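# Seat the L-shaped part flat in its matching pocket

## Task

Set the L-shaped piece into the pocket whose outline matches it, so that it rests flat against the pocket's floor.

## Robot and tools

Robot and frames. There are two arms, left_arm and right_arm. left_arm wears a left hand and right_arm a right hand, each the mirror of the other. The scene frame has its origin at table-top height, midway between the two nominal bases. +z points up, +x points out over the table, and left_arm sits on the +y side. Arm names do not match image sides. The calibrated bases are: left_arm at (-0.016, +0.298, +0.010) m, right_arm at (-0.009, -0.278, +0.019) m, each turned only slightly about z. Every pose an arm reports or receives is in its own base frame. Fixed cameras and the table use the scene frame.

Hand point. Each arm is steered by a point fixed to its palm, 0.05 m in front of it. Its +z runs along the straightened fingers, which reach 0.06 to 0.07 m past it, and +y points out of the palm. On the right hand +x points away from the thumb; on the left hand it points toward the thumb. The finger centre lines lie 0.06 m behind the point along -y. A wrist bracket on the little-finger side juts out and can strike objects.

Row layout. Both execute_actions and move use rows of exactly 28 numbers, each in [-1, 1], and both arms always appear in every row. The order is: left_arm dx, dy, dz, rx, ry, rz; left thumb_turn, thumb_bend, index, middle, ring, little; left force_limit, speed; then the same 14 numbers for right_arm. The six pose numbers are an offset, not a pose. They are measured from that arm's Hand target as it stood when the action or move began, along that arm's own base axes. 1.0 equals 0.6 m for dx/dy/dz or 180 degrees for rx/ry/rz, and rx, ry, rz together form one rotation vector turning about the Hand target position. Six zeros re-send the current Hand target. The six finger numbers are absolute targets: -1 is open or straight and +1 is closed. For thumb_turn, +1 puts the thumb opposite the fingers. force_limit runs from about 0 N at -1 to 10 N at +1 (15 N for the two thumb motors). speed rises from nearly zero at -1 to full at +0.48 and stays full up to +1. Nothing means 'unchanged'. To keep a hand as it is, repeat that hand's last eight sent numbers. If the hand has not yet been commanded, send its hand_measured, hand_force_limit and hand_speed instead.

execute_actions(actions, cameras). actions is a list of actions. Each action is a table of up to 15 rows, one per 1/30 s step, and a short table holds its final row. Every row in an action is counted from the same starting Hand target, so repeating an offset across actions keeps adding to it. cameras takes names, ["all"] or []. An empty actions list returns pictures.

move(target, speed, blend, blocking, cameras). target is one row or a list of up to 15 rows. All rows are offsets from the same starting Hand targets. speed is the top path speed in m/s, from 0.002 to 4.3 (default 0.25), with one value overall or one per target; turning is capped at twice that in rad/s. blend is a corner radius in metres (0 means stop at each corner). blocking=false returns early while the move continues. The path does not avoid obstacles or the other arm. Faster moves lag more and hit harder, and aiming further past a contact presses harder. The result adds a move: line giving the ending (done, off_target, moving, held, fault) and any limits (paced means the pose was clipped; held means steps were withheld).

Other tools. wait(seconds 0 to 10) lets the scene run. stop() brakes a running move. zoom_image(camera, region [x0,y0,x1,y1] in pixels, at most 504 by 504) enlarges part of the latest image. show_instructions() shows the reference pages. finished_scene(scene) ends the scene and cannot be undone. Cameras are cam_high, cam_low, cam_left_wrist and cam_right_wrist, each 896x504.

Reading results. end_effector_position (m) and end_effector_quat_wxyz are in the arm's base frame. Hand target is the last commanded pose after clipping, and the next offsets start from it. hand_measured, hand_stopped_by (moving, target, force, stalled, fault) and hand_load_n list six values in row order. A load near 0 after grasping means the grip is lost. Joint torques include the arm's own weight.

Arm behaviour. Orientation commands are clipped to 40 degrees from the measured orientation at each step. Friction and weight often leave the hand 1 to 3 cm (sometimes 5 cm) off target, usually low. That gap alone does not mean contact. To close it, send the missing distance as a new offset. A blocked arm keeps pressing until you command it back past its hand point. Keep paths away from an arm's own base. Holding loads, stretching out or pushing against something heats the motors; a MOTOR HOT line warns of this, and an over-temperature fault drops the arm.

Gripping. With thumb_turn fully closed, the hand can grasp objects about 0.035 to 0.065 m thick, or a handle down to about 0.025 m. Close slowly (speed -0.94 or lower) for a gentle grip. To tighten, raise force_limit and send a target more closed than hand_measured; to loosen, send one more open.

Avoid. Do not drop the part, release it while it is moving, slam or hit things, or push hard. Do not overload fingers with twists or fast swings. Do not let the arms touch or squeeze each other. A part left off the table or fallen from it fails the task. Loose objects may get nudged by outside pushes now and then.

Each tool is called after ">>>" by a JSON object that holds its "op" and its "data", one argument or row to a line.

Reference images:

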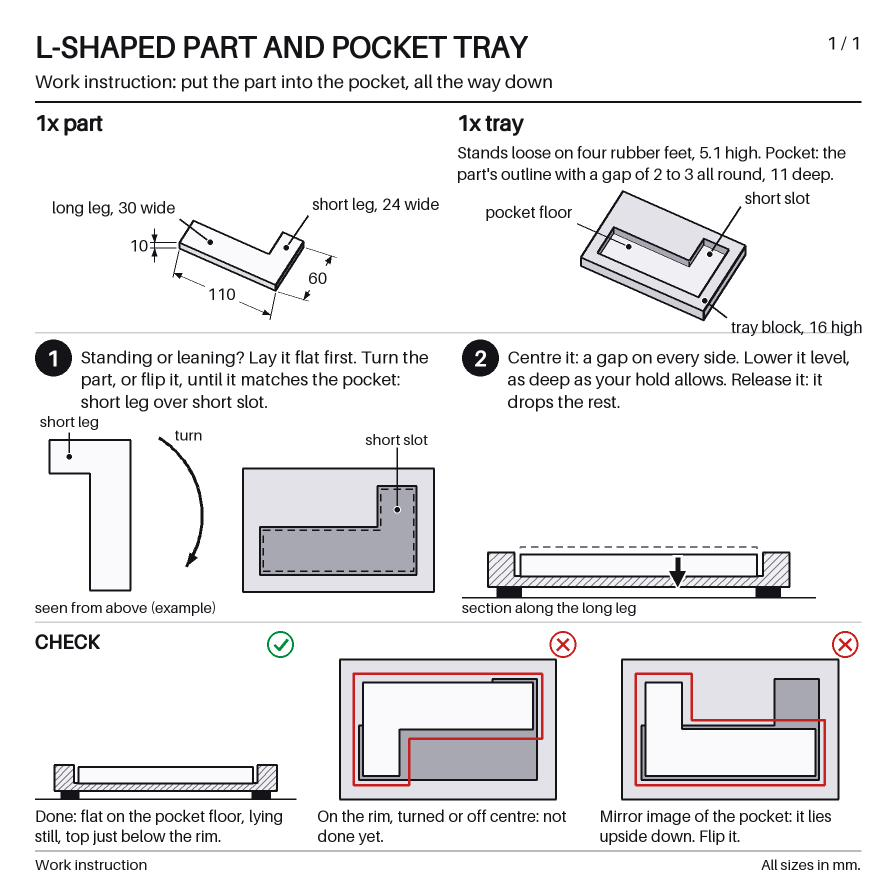

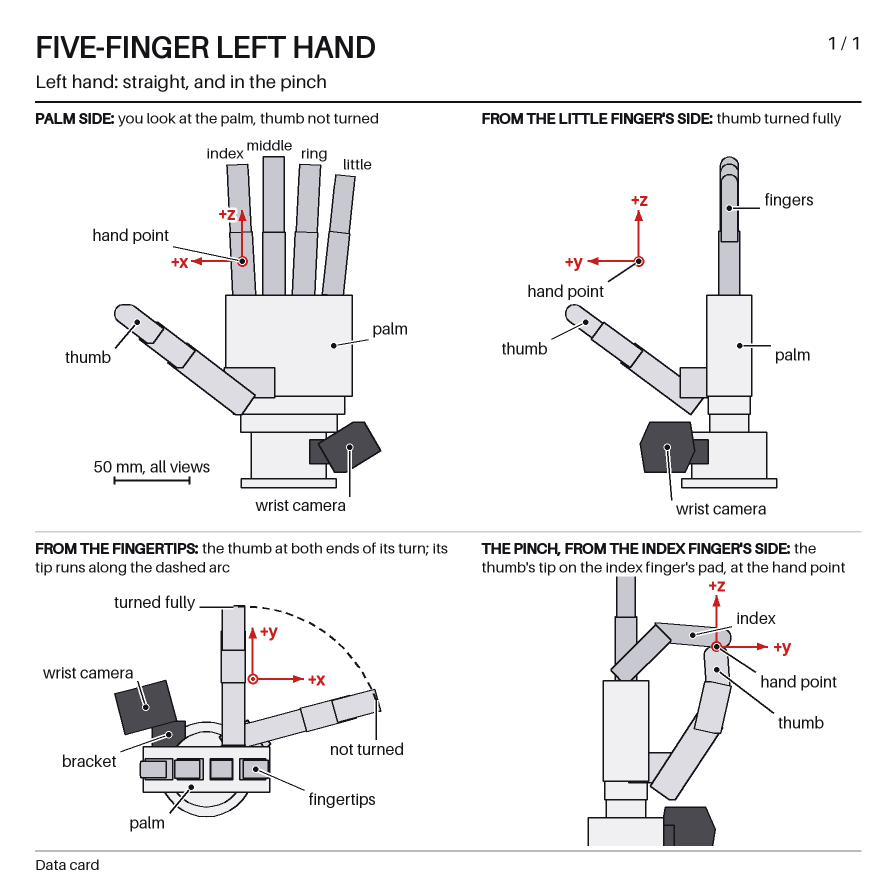

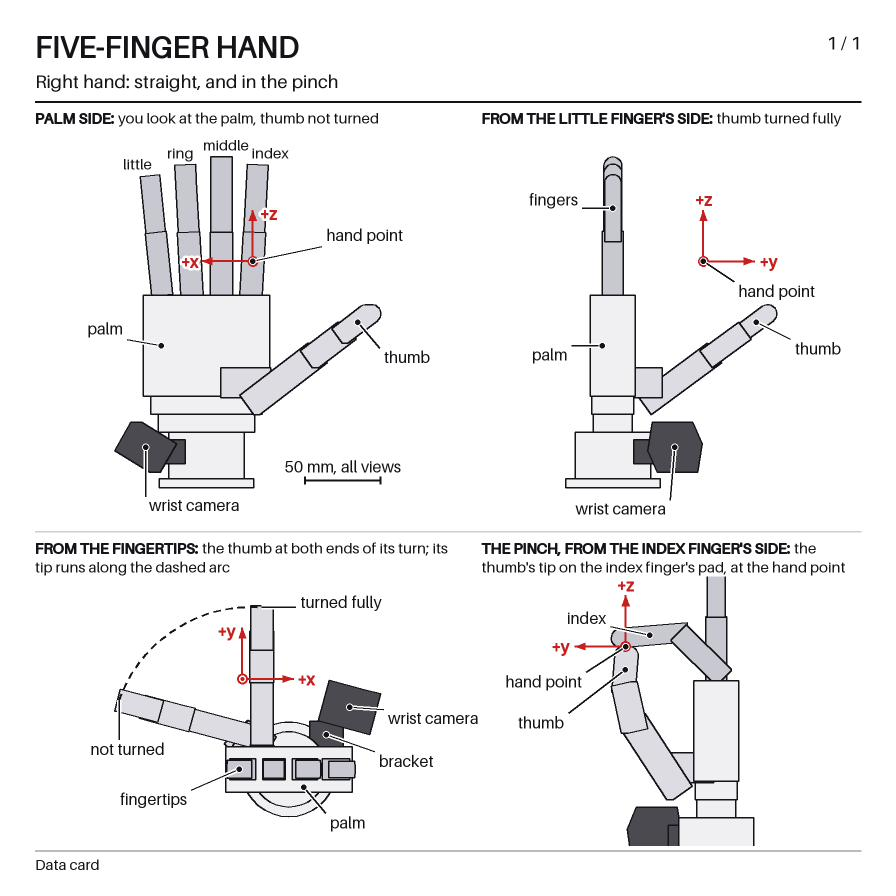

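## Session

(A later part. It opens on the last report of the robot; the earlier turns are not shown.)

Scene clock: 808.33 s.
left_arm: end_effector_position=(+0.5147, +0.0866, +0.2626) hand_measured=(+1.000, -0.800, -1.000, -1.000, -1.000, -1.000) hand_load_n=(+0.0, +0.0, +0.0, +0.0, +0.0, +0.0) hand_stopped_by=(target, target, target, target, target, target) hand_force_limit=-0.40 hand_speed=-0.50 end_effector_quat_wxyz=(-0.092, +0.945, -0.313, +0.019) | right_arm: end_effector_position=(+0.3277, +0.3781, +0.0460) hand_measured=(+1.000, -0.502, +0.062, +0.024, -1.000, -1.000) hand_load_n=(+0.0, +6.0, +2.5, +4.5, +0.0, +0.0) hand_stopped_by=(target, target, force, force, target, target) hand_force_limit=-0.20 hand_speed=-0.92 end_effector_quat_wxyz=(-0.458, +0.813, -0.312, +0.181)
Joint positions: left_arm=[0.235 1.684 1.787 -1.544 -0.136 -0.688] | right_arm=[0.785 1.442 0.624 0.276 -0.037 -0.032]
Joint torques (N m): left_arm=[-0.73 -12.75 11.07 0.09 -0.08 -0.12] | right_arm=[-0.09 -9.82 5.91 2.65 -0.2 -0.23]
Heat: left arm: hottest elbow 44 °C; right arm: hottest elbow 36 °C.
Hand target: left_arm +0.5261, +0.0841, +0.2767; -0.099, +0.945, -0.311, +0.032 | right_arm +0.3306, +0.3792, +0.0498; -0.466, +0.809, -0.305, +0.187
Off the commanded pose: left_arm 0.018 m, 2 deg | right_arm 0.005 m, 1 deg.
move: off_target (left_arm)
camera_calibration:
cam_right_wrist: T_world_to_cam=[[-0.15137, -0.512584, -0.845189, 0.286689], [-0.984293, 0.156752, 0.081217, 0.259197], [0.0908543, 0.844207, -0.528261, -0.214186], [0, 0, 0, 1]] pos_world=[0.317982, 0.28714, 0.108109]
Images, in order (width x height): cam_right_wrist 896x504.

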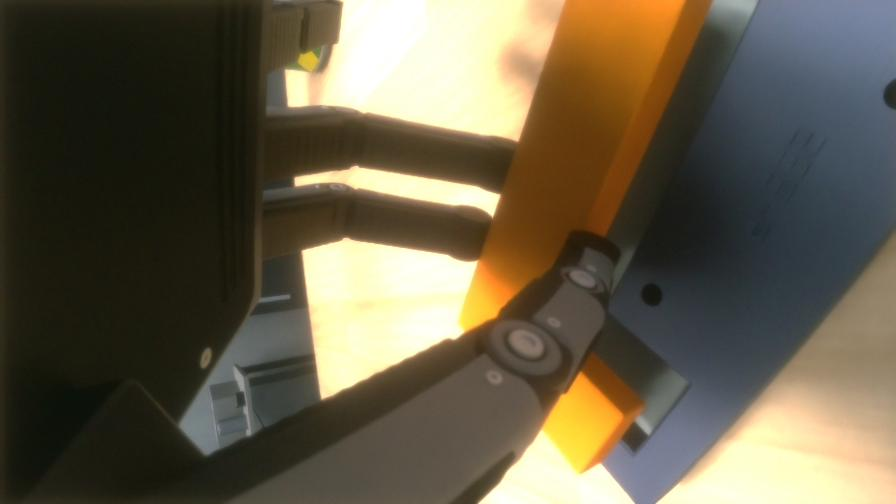

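>>> {"op": "move", "data": {
  "target": [0,0,0,0,0,0,1,-0.8,-1,-1,-1,-1,-0.4,-0.5,0,0,-0.0213,0,0,0.0015,1,-0.5,0.4,0.4,-1,-1,-0.2,-0.92],
  "speed": 0.05,
  "cameras": ["cam_right_wrist"]
}}

>>> {"op": "zoom_image", "data": {
  "camera": "cam_right_wrist",
  "region": [540, 280, 720, 500]
}}

>>> {"op": "zoom_image", "data": {
  "camera": "cam_right_wrist",
  "region": [560, 0, 896, 300]
}}

Scene clock: 827.70 s.
left_arm: end_effector_position=(+0.5147, +0.0866, +0.2626) hand_measured=(+1.000, -0.800, -1.000, -1.000, -1.000, -1.000) hand_load_n=(+0.0, +0.0, +0.0, +0.0, +0.0, +0.0) hand_stopped_by=(target, target, target, target, target, target) hand_force_limit=-0.40 hand_speed=-0.50 end_effector_quat_wxyz=(-0.092, +0.945, -0.313, +0.019) | right_arm: end_effector_position=(+0.3284, +0.3800, +0.0374) hand_measured=(+1.000, -0.502, +0.062, +0.024, -1.000, -1.000) hand_load_n=(+0.0, +6.5, +3.0, +4.0, +0.0, +0.0) hand_stopped_by=(target, target, force, force, target, target) hand_force_limit=-0.20 hand_speed=-0.92 end_effector_quat_wxyz=(-0.462, +0.812, -0.308, +0.181)
Joint positions: left_arm=[0.235 1.684 1.787 -1.544 -0.136 -0.688] | right_arm=[0.785 1.471 0.615 0.322 -0.043 -0.035]
Joint torques (N m): left_arm=[-0.79 -12.75 11.07 0.09 -0.08 -0.12] | right_arm=[0.09 -9.17 5.46 2.58 -0.21 -0.24]
Heat: left arm: hottest elbow 44 °C; right arm: hottest elbow 36 °C.
Hand target: left_arm +0.5261, +0.0841, +0.2767; -0.099, +0.945, -0.311, +0.032 | right_arm +0.3306, +0.3792, +0.0370; -0.467, +0.810, -0.303, +0.186
Off the commanded pose: left_arm 0.018 m, 2 deg | right_arm 0.002 m, 1 deg.
move: off_target (left_arm)
camera_calibration:
cam_right_wrist: T_world_to_cam=[[-0.142955, -0.50809, -0.849358, 0.27617], [-0.985729, 0.150166, 0.0760768, 0.263474], [0.0888912, 0.848112, -0.522306, -0.221542], [0, 0, 0, 1]] pos_world=[0.318887, 0.288647, 0.0988098]
Images, in order (width x height): cam_right_wrist 896x504.

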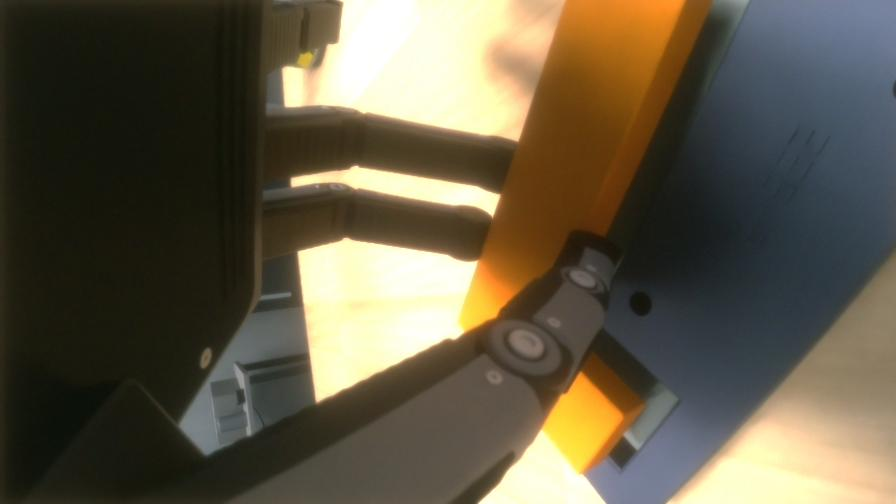

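Scaled by 2.291 from the camera's 896x504 image, which has a finer 1280x720 frame.

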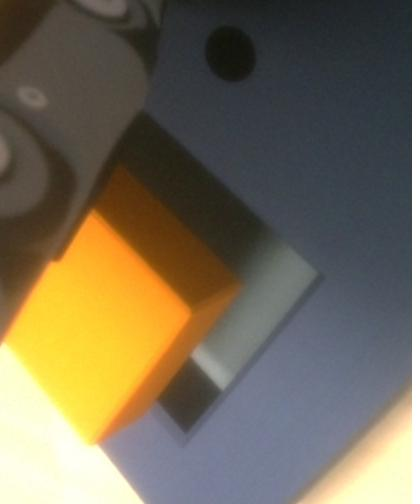

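Scaled by 1.500 from the camera's 896x504 image, which has a finer 1280x720 frame.

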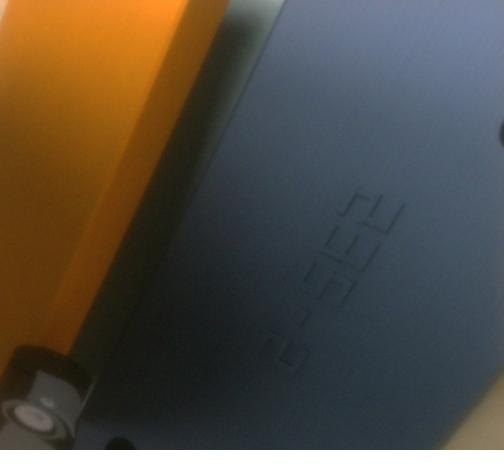

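>>> {"op": "move", "data": {
  "target": [
    [0,0,0,0,0,0,1,-0.8,-1,-1,-1,-1,-0.4,-0.5,0,0,0.045,0,0,0,1,-0.5,0.4,0.4,-1,-1,-0.2,-0.92],
    [0,0,0,0,0,0,1,-0.8,-1,-1,-1,-1,-0.4,-0.5,0,0,-0.004,0,0,0,1,-0.5,0.4,0.4,-1,-1,-0.2,-0.92]
  ],
  "speed": 0.08,
  "blend": [0.005,0],
  "cameras": ["cam_right_wrist"]
}}

>>> {"op": "zoom_image", "data": {
  "camera": "cam_right_wrist",
  "region": [540, 280, 720, 500]
}}

Scene clock: 841.83 s.
left_arm: end_effector_position=(+0.5147, +0.0866, +0.2626) hand_measured=(+1.000, -0.800, -1.000, -1.000, -1.000, -1.000) hand_load_n=(+0.0, +0.0, +0.0, +0.0, +0.0, +0.0) hand_stopped_by=(target, target, target, target, target, target) hand_force_limit=-0.40 hand_speed=-0.50 end_effector_quat_wxyz=(-0.092, +0.945, -0.313, +0.019) | right_arm: end_effector_position=(+0.3288, +0.3805, +0.0339) hand_measured=(+1.000, -0.502, +0.062, +0.024, -1.000, -1.000) hand_load_n=(+0.0, +6.0, +3.0, +4.5, +0.0, +0.0) hand_stopped_by=(target, target, force, force, target, target) hand_force_limit=-0.20 hand_speed=-0.92 end_effector_quat_wxyz=(-0.461, +0.812, -0.308, +0.180)
Joint positions: left_arm=[0.235 1.684 1.787 -1.544 -0.136 -0.688] | right_arm=[0.785 1.482 0.615 0.331 -0.043 -0.035]
Joint torques (N m): left_arm=[-0.79 -12.75 11.07 0.09 -0.08 -0.12] | right_arm=[-0.32 -9.58 5.22 2.61 -0.2 -0.23]
Heat: left arm: hottest elbow 45 °C; right arm: hottest elbow 36 °C.
Hand target: left_arm +0.5261, +0.0841, +0.2767; -0.099, +0.945, -0.311, +0.032 | right_arm +0.3306, +0.3792, +0.0345; -0.467, +0.810, -0.303, +0.186
Off the commanded pose: left_arm 0.018 m, 2 deg | right_arm 0.002 m, 1 deg.
move: off_target (left_arm)
camera_calibration:
cam_right_wrist: T_world_to_cam=[[-0.144286, -0.509397, -0.848349, 0.274313], [-0.985642, 0.14997, 0.0775857, 0.264033], [0.0877049, 0.847363, -0.523722, -0.223053], [0, 0, 0, 1]] pos_world=[0.319384, 0.289144, 0.0954098]
Images, in order (width x height): cam_right_wrist 896x504.

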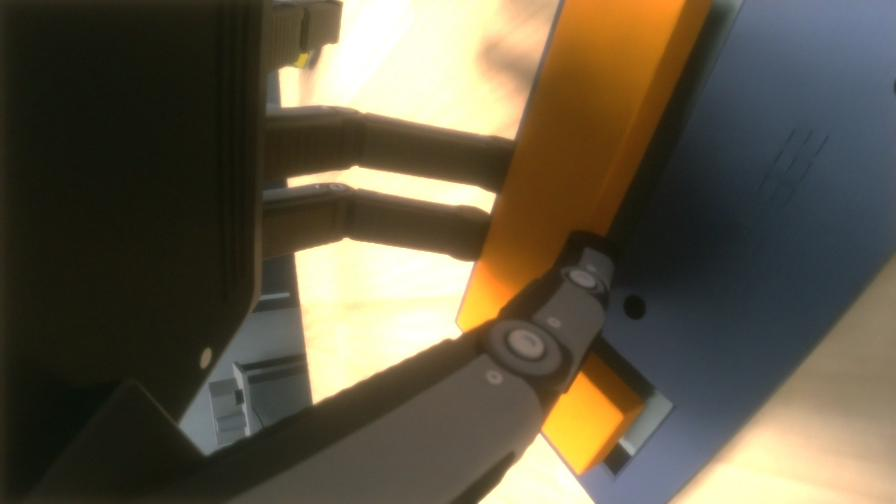

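Scaled by 2.291 from the camera's 896x504 image, which has a finer 1280x720 frame.

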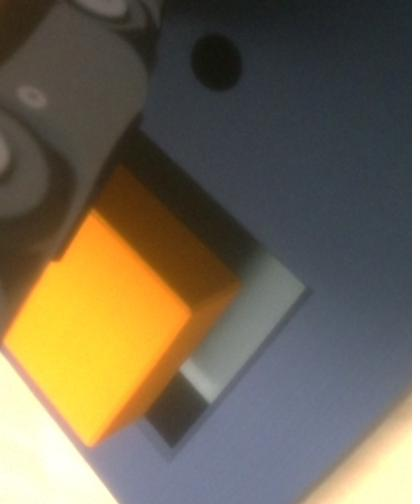

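>>> {"op": "move", "data": {
  "target": [
    [0,0,0,0,0,0,1,-0.8,-1,-1,-1,-1,-0.4,-0.5,-0.006,-0.008,0.1,0,0,0,1,-0.5,0.4,0.4,-1,-1,-0.2,-0.92],
    [0,0,0,0,0,0,1,-0.8,-1,-1,-1,-1,-0.4,-0.5,-0.0018,-0.002,0.0025,0,0,0,1,-0.5,0.4,0.4,-1,-1,-0.2,-0.92]
  ],
  "speed": 0.1,
  "blend": [0.005,0],
  "cameras": ["cam_right_wrist"]
}}

>>> {"op": "zoom_image", "data": {
  "camera": "cam_right_wrist",
  "region": [540, 280, 720, 500]
}}

Scene clock: 857.80 s.
left_arm: end_effector_position=(+0.5147, +0.0866, +0.2626) hand_measured=(+1.000, -0.800, -1.000, -1.000, -1.000, -1.000) hand_load_n=(+0.0, +0.0, +0.0, +0.0, +0.0, +0.0) hand_stopped_by=(target, target, target, target, target, target) hand_force_limit=-0.40 hand_speed=-0.50 end_effector_quat_wxyz=(-0.092, +0.945, -0.313, +0.019) | right_arm: end_effector_position=(+0.3267, +0.3787, +0.0345) hand_measured=(+1.000, -0.502, +0.062, +0.024, -1.000, -1.000) hand_load_n=(+0.0, +6.0, +2.5, +4.5, +0.0, +0.0) hand_stopped_by=(target, target, force, force, target, target) hand_force_limit=-0.20 hand_speed=-0.92 end_effector_quat_wxyz=(-0.461, +0.813, -0.308, +0.179)
Joint positions: left_arm=[0.235 1.684 1.787 -1.544 -0.136 -0.688] | right_arm=[0.785 1.473 0.61 0.326 -0.045 -0.036]
Joint torques (N m): left_arm=[-0.73 -12.81 11.07 0.09 -0.08 -0.12] | right_arm=[-0.32 -9.7 5.31 2.54 -0.13 -0.22]
Heat: left arm: hottest elbow 45 °C; right arm: hottest elbow 36 °C.
Hand target: left_arm +0.5261, +0.0841, +0.2767; -0.099, +0.945, -0.311, +0.032 | right_arm +0.3294, +0.3779, +0.0360; -0.467, +0.810, -0.303, +0.186
Off the commanded pose: left_arm 0.018 m, 2 deg | right_arm 0.003 m, 1 deg.
move: off_target (left_arm)
camera_calibration:
cam_right_wrist: T_world_to_cam=[[-0.144624, -0.5107, -0.847508, 0.27425], [-0.985777, 0.148464, 0.0787562, 0.262713], [0.085604, 0.846844, -0.524908, -0.220094], [0, 0, 0, 1]] pos_world=[0.317481, 0.287441, 0.0962097]
Images, in order (width x height): cam_right_wrist 896x504.

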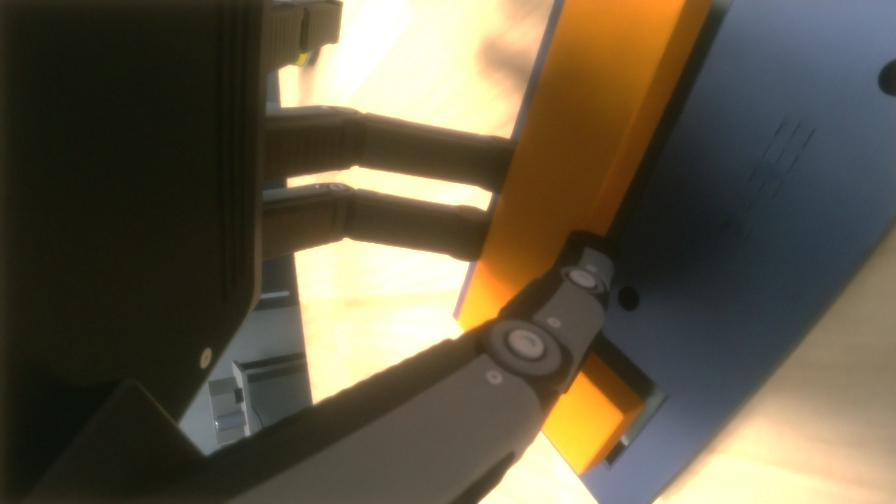

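Scaled by 2.291 from the camera's 896x504 image, which has a finer 1280x720 frame.

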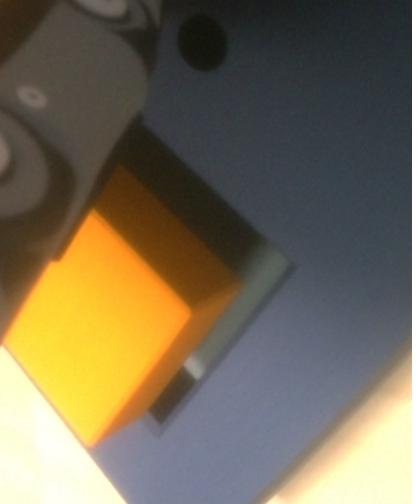

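>>> {"op": "move", "data": {
  "target": [0,0,0,0,0,0,1,-0.8,-1,-1,-1,-1,-0.4,-0.5,0.0003,-0.0022,-0.0125,0,0,-0.0015,1,-0.5,0.4,0.4,-1,-1,-0.2,-0.92],
  "speed": 0.04,
  "cameras": ["cam_right_wrist"]
}}

>>> {"op": "zoom_image", "data": {
  "camera": "cam_right_wrist",
  "region": [540, 280, 720, 500]
}}

Scene clock: 869.93 s.
left_arm: end_effector_position=(+0.5147, +0.0866, +0.2626) hand_measured=(+1.000, -0.800, -1.000, -1.000, -1.000, -1.000) hand_load_n=(+0.0, +0.0, +0.0, -0.5, +0.0, +0.0) hand_stopped_by=(target, target, target, target, target, target) hand_force_limit=-0.40 hand_speed=-0.50 end_effector_quat_wxyz=(-0.092, +0.945, -0.313, +0.019) | right_arm: end_effector_position=(+0.3269, +0.3789, +0.0304) hand_measured=(+1.000, -0.502, +0.062, +0.024, -1.000, -1.000) hand_load_n=(+0.5, +6.5, +2.5, +4.5, +0.0, +0.0) hand_stopped_by=(target, target, force, force, target, target) hand_force_limit=-0.20 hand_speed=-0.92 end_effector_quat_wxyz=(-0.464, +0.811, -0.307, +0.181)
Joint positions: left_arm=[0.235 1.684 1.787 -1.544 -0.136 -0.688] | right_arm=[0.785 1.487 0.602 0.355 -0.045 -0.036]
Joint torques (N m): left_arm=[-0.73 -12.75 11.07 0.09 -0.08 -0.12] | right_arm=[-0.32 -9.23 5.27 2.61 -0.02 -0.21]
Heat: left arm: hottest elbow 45 °C; right arm: hottest elbow 36 °C.
Hand target: left_arm +0.5261, +0.0841, +0.2767; -0.099, +0.945, -0.311, +0.032 | right_arm +0.3297, +0.3767, +0.0286; -0.466, +0.809, -0.305, +0.187
Off the commanded pose: left_arm 0.018 m, 2 deg | right_arm 0.004 m, 1 deg.
move: off_target (left_arm)
camera_calibration:
cam_right_wrist: T_world_to_cam=[[-0.140041, -0.506087, -0.851037, 0.26775], [-0.986194, 0.148004, 0.0742679, 0.263682], [0.088371, 0.849688, -0.519827, -0.224636], [0, 0, 0, 1]] pos_world=[0.317389, 0.28735, 0.0915105]
Images, in order (width x height): cam_right_wrist 896x504.

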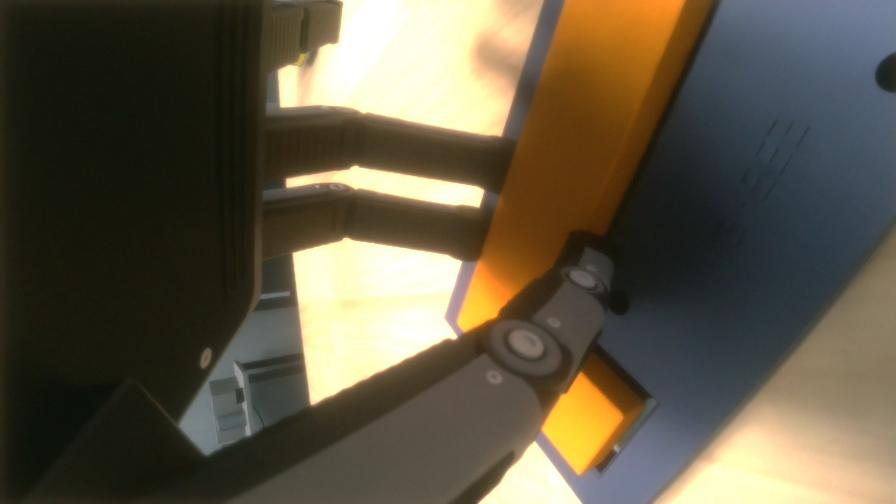

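Scaled by 2.291 from the camera's 896x504 image, which has a finer 1280x720 frame.

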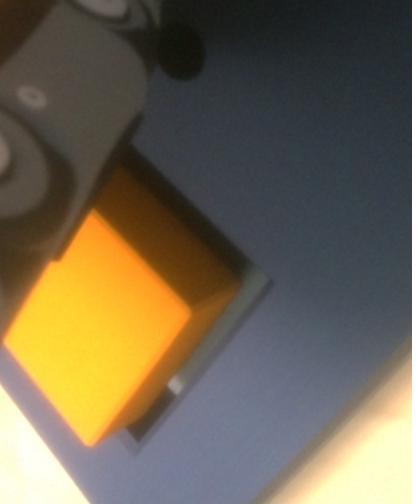

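>>> {"op": "move", "data": {
  "target": [0,0,0,0,0,0,1,-0.8,-1,-1,-1,-1,-0.4,-0.5,0.0005,-0.001,-0.0075,0,0,0,1,-0.5,0.4,0.4,-1,-1,-0.2,-0.92],
  "speed": 0.03,
  "cameras": ["cam_right_wrist"]
}}

>>> {"op": "zoom_image", "data": {
  "camera": "cam_right_wrist",
  "region": [540, 280, 720, 500]
}}

Scene clock: 882.17 s.
left_arm: end_effector_position=(+0.5147, +0.0866, +0.2626) hand_measured=(+1.000, -0.800, -1.000, -1.000, -1.000, -1.000) hand_load_n=(+0.0, +0.0, +0.0, +0.0, +0.0, +0.0) hand_stopped_by=(target, target, target, target, target, target) hand_force_limit=-0.40 hand_speed=-0.50 end_effector_quat_wxyz=(-0.092, +0.945, -0.313, +0.019) | right_arm: end_effector_position=(+0.3286, +0.3806, +0.0298) hand_measured=(+1.000, -0.502, +0.062, +0.024, -1.000, -1.000) hand_load_n=(+0.5, +6.0, +2.0, +4.0, +0.0, +0.5) hand_stopped_by=(target, target, force, force, target, target) hand_force_limit=-0.20 hand_speed=-0.92 end_effector_quat_wxyz=(-0.467, +0.809, -0.306, +0.182)
Joint positions: left_arm=[0.235 1.684 1.787 -1.544 -0.136 -0.688] | right_arm=[0.785 1.495 0.602 0.372 -0.045 -0.036]
Joint torques (N m): left_arm=[-0.79 -12.75 11.07 0.09 -0.08 -0.12] | right_arm=[-0.79 -9.11 4.88 2.54 -0.08 -0.21]
Heat: left arm: hottest elbow 45 °C; right arm: hottest elbow 36 °C.
Hand target: left_arm +0.5261, +0.0841, +0.2767; -0.099, +0.945, -0.311, +0.032 | right_arm +0.3300, +0.3761, +0.0241; -0.466, +0.809, -0.305, +0.187
Off the commanded pose: left_arm 0.018 m, 2 deg | right_arm 0.007 m, 1 deg.
move: off_target (left_arm)
camera_calibration:
cam_right_wrist: T_world_to_cam=[[-0.134496, -0.500585, -0.855176, 0.264595], [-0.986659, 0.147544, 0.0688091, 0.265643], [0.0917311, 0.853021, -0.513751, -0.22907], [0, 0, 0, 1]] pos_world=[0.318699, 0.28866, 0.0903114]
Images, in order (width x height): cam_right_wrist 896x504.

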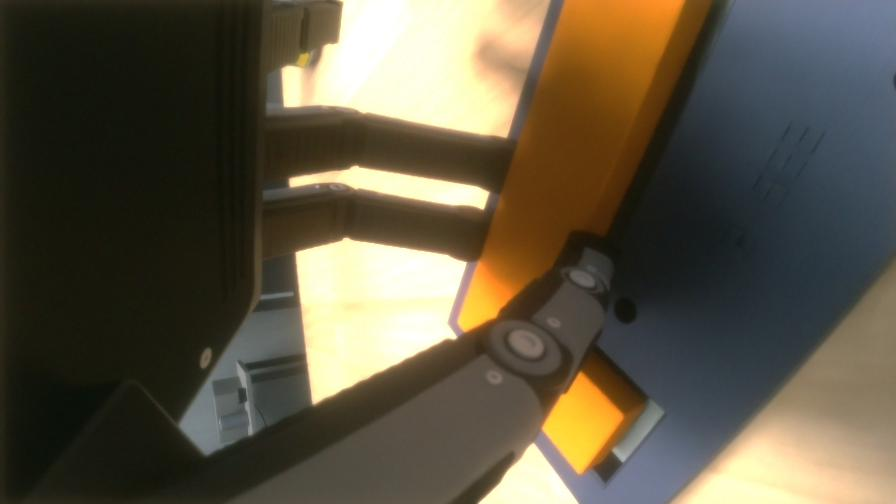

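Scaled by 2.291 from the camera's 896x504 image, which has a finer 1280x720 frame.

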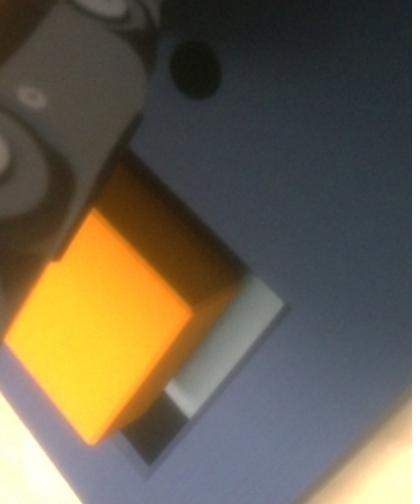

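>>> {"op": "move", "data": {
  "target": [
    [0,0,0,0,0,0,1,-0.8,-1,-1,-1,-1,-0.4,-0.5,-0.004,-0.006,0.12,0,0,0,1,-0.5,0.4,0.4,-1,-1,-0.2,-0.92],
    [0,0,0,0,0,0,1,-0.8,-1,-1,-1,-1,-0.4,-0.5,0.0003,0.0022,0.03,0,0,0,1,-0.5,0.4,0.4,-1,-1,-0.2,-0.92],
    [0,0,0,0,0,0,1,-0.8,-1,-1,-1,-1,-0.4,-0.5,0.0003,0.0022,0.0145,0,0,0,1,-0.5,0.4,0.4,-1,-1,-0.2,-0.92]
  ],
  "speed": [0.12,0.1,0.05],
  "blend": [0.005,0.004,0],
  "cameras": ["cam_right_wrist"]
}}

>>> {"op": "zoom_image", "data": {
  "camera": "cam_right_wrist",
  "region": [540, 280, 720, 500]
}}

Scene clock: 901.80 s.
left_arm: end_effector_position=(+0.5147, +0.0866, +0.2626) hand_measured=(+1.000, -0.800, -1.000, -1.000, -1.000, -1.000) hand_load_n=(+0.0, +0.0, +0.0, +0.0, +0.0, +0.0) hand_stopped_by=(target, target, target, target, target, target) hand_force_limit=-0.40 hand_speed=-0.50 end_effector_quat_wxyz=(-0.092, +0.945, -0.313, +0.019) | right_arm: end_effector_position=(+0.3254, +0.3774, +0.0320) hand_measured=(+1.000, -0.502, +0.062, +0.024, -1.000, -1.000) hand_load_n=(+0.5, +5.5, +2.0, +5.0, +0.0, +0.0) hand_stopped_by=(target, target, force, force, target, target) hand_force_limit=-0.20 hand_speed=-0.92 end_effector_quat_wxyz=(-0.461, +0.813, -0.308, +0.180)
Joint positions: left_arm=[0.235 1.684 1.787 -1.544 -0.136 -0.688] | right_arm=[0.785 1.476 0.602 0.338 -0.045 -0.036]
Joint torques (N m): left_arm=[-0.79 -12.75 11.07 0.09 -0.08 -0.12] | right_arm=[-0.5 -9.17 5.72 2.55 0 -0.2]
Heat: left arm: hottest elbow 45 °C; right arm: hottest elbow 36 °C.
Hand target: left_arm +0.5261, +0.0841, +0.2767; -0.099, +0.945, -0.311, +0.032 | right_arm +0.3301, +0.3775, +0.0328; -0.466, +0.809, -0.305, +0.187
Off the commanded pose: left_arm 0.018 m, 2 deg | right_arm 0.005 m, 1 deg.
move: off_target (left_arm)
camera_calibration:
cam_right_wrist: T_world_to_cam=[[-0.143689, -0.509795, -0.848212, 0.270707], [-0.985871, 0.148306, 0.0778734, 0.261988], [0.0860954, 0.847417, -0.523902, -0.220662], [0, 0, 0, 1]] pos_world=[0.316182, 0.286143, 0.0936099]
Images, in order (width x height): cam_right_wrist 896x504.

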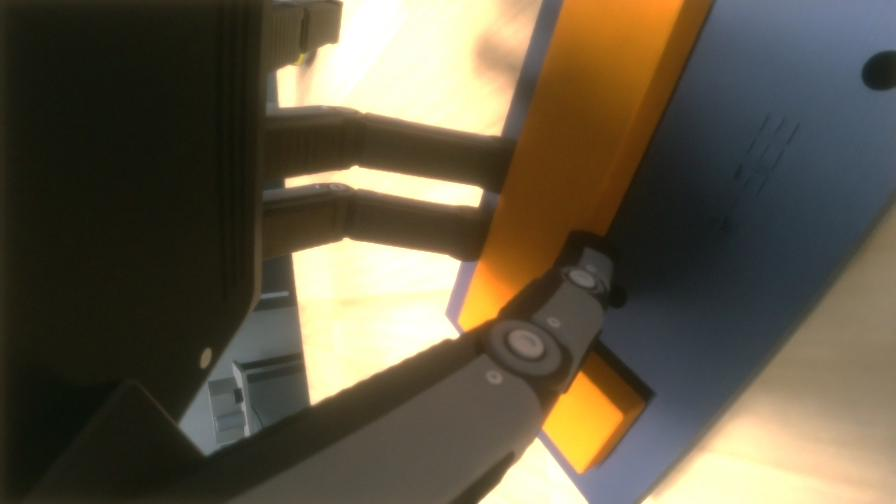

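Scaled by 2.291 from the camera's 896x504 image, which has a finer 1280x720 frame.

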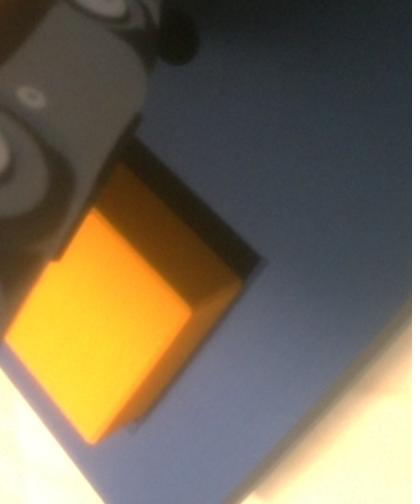

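>>> {"op": "move", "data": {
  "target": [0,0,0,0,0,0,1,-0.8,-1,-1,-1,-1,-0.4,-0.5,0.0045,0.004,-0.004,0,0,0,1,-0.5,0.4,0.4,-1,-1,-0.2,-0.92],
  "speed": 0.04,
  "cameras": ["cam_right_wrist"]
}}

>>> {"op": "zoom_image", "data": {
  "camera": "cam_right_wrist",
  "region": [540, 280, 720, 500]
}}

Scene clock: 910.63 s.
left_arm: end_effector_position=(+0.5147, +0.0866, +0.2626) hand_measured=(+1.000, -0.800, -1.000, -1.000, -1.000, -1.000) hand_load_n=(+0.0, +0.0, +0.0, +0.0, +0.0, +0.0) hand_stopped_by=(target, target, target, target, target, target) hand_force_limit=-0.40 hand_speed=-0.50 end_effector_quat_wxyz=(-0.092, +0.945, -0.313, +0.019) | right_arm: end_effector_position=(+0.3261, +0.3781, +0.0298) hand_measured=(+1.000, -0.502, +0.062, +0.024, -1.000, -1.000) hand_load_n=(+0.5, +6.0, +1.5, +4.0, +0.0, +0.0) hand_stopped_by=(target, target, force, force, target, target) hand_force_limit=-0.20 hand_speed=-0.92 end_effector_quat_wxyz=(-0.462, +0.812, -0.308, +0.180)
Joint positions: left_arm=[0.235 1.684 1.787 -1.544 -0.136 -0.688] | right_arm=[0.785 1.485 0.602 0.348 -0.045 -0.036]
Joint torques (N m): left_arm=[-0.73 -12.81 11.07 0.08 -0.08 -0.12] | right_arm=[-0.56 -8.76 6.17 2.54 -0.03 -0.22]
Heat: left arm: hottest elbow 45 °C; right arm: hottest elbow 36 °C.
Hand target: left_arm +0.5261, +0.0841, +0.2767; -0.099, +0.945, -0.311, +0.032 | right_arm +0.3328, +0.3798, +0.0303; -0.466, +0.809, -0.305, +0.187
Off the commanded pose: left_arm 0.018 m, 2 deg | right_arm 0.007 m, 1 deg.
move: off_target (left_arm)
camera_calibration:
cam_right_wrist: T_world_to_cam=[[-0.142996, -0.509084, -0.848755, 0.268776], [-0.985928, 0.148303, 0.0771548, 0.262756], [0.0865945, 0.847844, -0.523127, -0.222779], [0, 0, 0, 1]] pos_world=[0.316784, 0.286744, 0.0913099]
Images, in order (width x height): cam_right_wrist 896x504.

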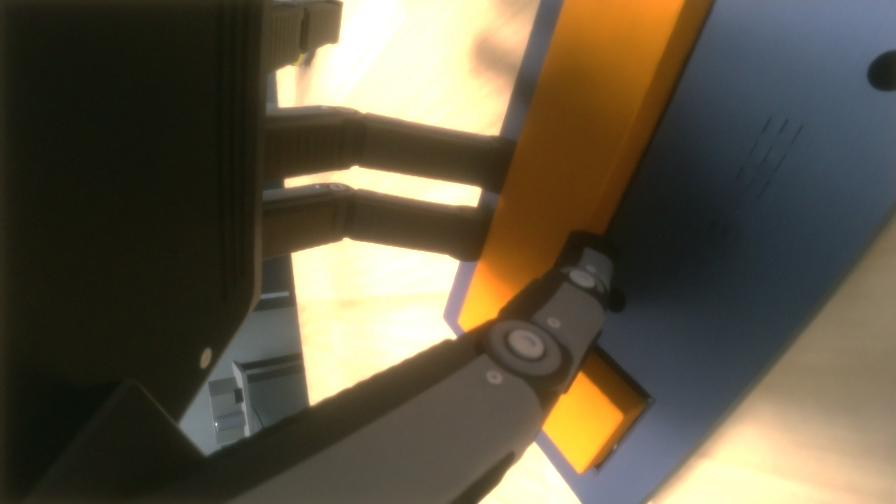

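Scaled by 2.291 from the camera's 896x504 image, which has a finer 1280x720 frame.

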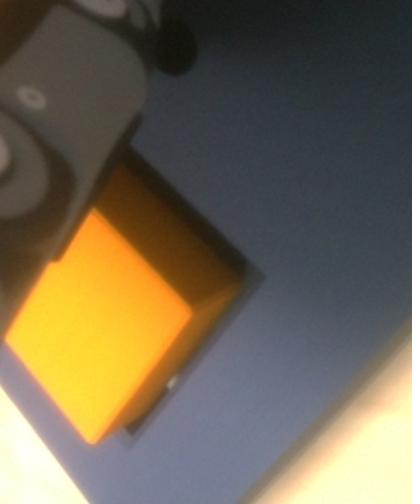

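>>> {"op": "move", "data": {
  "target": [0,0,0,0,0,0,1,-0.8,-1,-1,-1,-1,-0.4,-0.5,0,0,0.002,0,0,0,1,-0.5,-0.1,-0.1,-1,-1,-0.2,-0.9],
  "speed": 0.04,
  "cameras": ["cam_right_wrist"]
}}

>>> {"op": "zoom_image", "data": {
  "camera": "cam_right_wrist",
  "region": [400, 180, 720, 500]
}}

Scene clock: 924.00 s.
left_arm: end_effector_position=(+0.5147, +0.0866, +0.2626) hand_measured=(+1.000, -0.800, -1.000, -1.000, -1.000, -1.000) hand_load_n=(+0.0, +0.0, +0.0, +0.0, +0.0, +0.0) hand_stopped_by=(target, target, target, target, target, target) hand_force_limit=-0.40 hand_speed=-0.50 end_effector_quat_wxyz=(-0.092, +0.945, -0.313, +0.019) | right_arm: end_effector_position=(+0.3264, +0.3784, +0.0302) hand_measured=(+1.000, -0.500, -0.100, -0.100, -1.000, -1.000) hand_load_n=(+0.0, +0.0, +0.0, -1.5, +0.0, +0.0) hand_stopped_by=(target, target, target, target, target, target) hand_force_limit=-0.20 hand_speed=-0.90 end_effector_quat_wxyz=(-0.463, +0.812, -0.307, +0.180)
Joint positions: left_arm=[0.235 1.684 1.787 -1.544 -0.136 -0.688] | right_arm=[0.785 1.485 0.602 0.351 -0.045 -0.036]
Joint torques (N m): left_arm=[-0.73 -12.75 11.07 0.08 -0.08 -0.12] | right_arm=[-0.5 -9.11 6.2 2.25 -0.04 -0.22]
Heat: left arm: hottest elbow 45 °C; right arm: hottest elbow 36 °C.
Hand target: left_arm +0.5261, +0.0841, +0.2767; -0.099, +0.945, -0.311, +0.032 | right_arm +0.3328, +0.3798, +0.0315; -0.466, +0.809, -0.305, +0.187
Off the commanded pose: left_arm 0.018 m, 2 deg | right_arm 0.007 m, 1 deg.
move: off_target (left_arm)
camera_calibration:
cam_right_wrist: T_world_to_cam=[[-0.141663, -0.507707, -0.849803, 0.268491], [-0.986051, 0.14815, 0.0758644, 0.263089], [0.0873812, 0.848696, -0.521613, -0.223529], [0, 0, 0, 1]] pos_world=[0.316986, 0.287047, 0.0916102]
Images, in order (width x height): cam_right_wrist 896x504.

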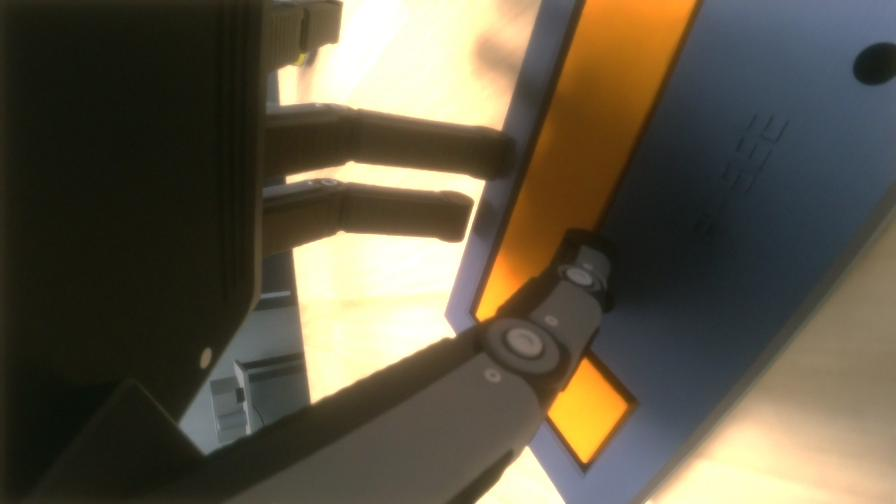

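Scaled by 1.575 from the camera's 896x504 image, which has a finer 1280x720 frame.

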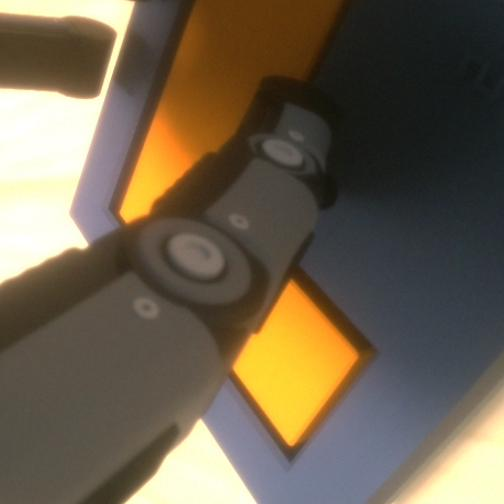

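>>> {"op": "move", "data": {
  "target": [
    [0,0,0,0,0,0,1,-0.8,-1,-1,-1,-1,-0.4,-0.5,-0.005,0,0.06,0,0,0,1,-0.5,-0.1,-0.1,-1,-1,-0.2,-0.9],
    [0,0,0,0,0,0,1,-0.8,-1,-1,-1,-1,-0.4,-0.5,-0.03,-0.05,0.25,0,0,0,1,-0.5,-0.1,-0.1,-1,-1,-0.2,-0.9]
  ],
  "speed": [0.08,0.2],
  "blend": [0.005,0],
  "cameras": ["cam_right_wrist"]
}}

>>> {"op": "zoom_image", "data": {
  "camera": "cam_right_wrist",
  "region": [500, 0, 896, 400]
}}

Scene clock: 929.97 s.
left_arm: end_effector_position=(+0.5147, +0.0866, +0.2626) hand_measured=(+1.000, -0.800, -1.000, -1.000, -1.000, -1.000) hand_load_n=(+0.0, +0.0, +0.0, +0.0, -0.5, +0.0) hand_stopped_by=(target, target, target, target, target, target) hand_force_limit=-0.40 hand_speed=-0.50 end_effector_quat_wxyz=(-0.092, +0.945, -0.313, +0.019) | right_arm: end_effector_position=(+0.2971, +0.3420, +0.1552) hand_measured=(+1.000, -0.500, -0.100, -0.100, -1.000, -1.000) hand_load_n=(+0.5, +0.0, +0.0, +0.0, +0.0, +0.0) hand_stopped_by=(target, target, target, target, target, target) hand_force_limit=-0.20 hand_speed=-0.90 end_effector_quat_wxyz=(-0.453, +0.818, -0.309, +0.175)
Joint positions: left_arm=[0.235 1.684 1.787 -1.544 -0.136 -0.688] | right_arm=[0.768 1.089 0.688 -0.158 -0.062 -0.046]
Joint torques (N m): left_arm=[-0.79 -12.75 11.07 0.09 -0.08 -0.12] | right_arm=[-1.26 -6.24 12.1 1.09 -0.23 -0.24]
Heat: left arm: hottest elbow 45 °C; right arm: hottest elbow 36 °C.
Hand target: left_arm +0.5261, +0.0841, +0.2767; -0.099, +0.945, -0.311, +0.032 | right_arm +0.3149, +0.3497, +0.1816; -0.466, +0.809, -0.305, +0.187
Off the commanded pose: left_arm 0.018 m, 2 deg | right_arm 0.033 m, 2 deg.
move: off_target (left_arm, right_arm)
camera_calibration:
cam_right_wrist: T_world_to_cam=[[-0.155962, -0.523429, -0.837674, 0.359724], [-0.984936, 0.146522, 0.0918238, 0.22787], [0.0746744, 0.839377, -0.538396, -0.11534], [0, 0, 0, 1]] pos_world=[0.289154, 0.251716, 0.218309]
Images, in order (width x height): cam_right_wrist 896x504.

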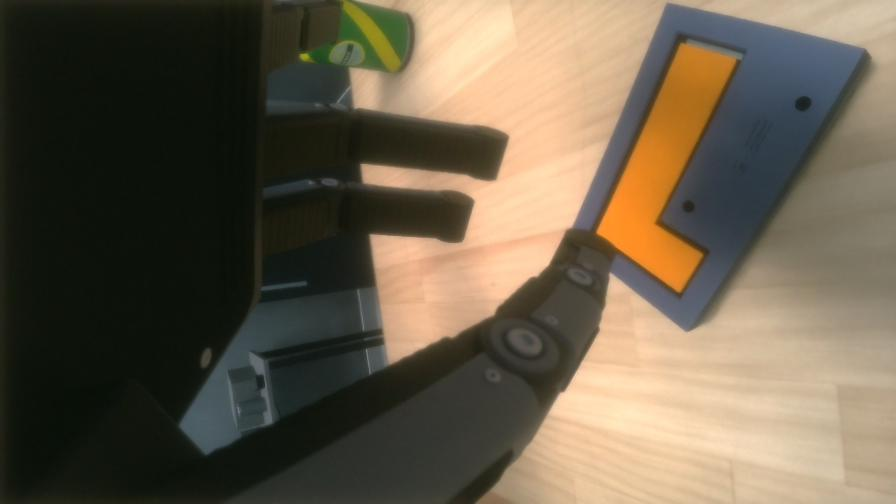

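Scaled by 1.260 from the camera's 896x504 image, which has a finer 1280x720 frame.

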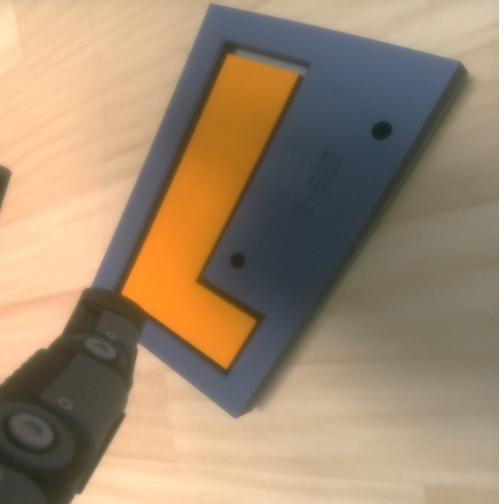

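>>> {"op": "finished_scene", "data": {
  "scene": 2
}}

The scene is finished: the task was done.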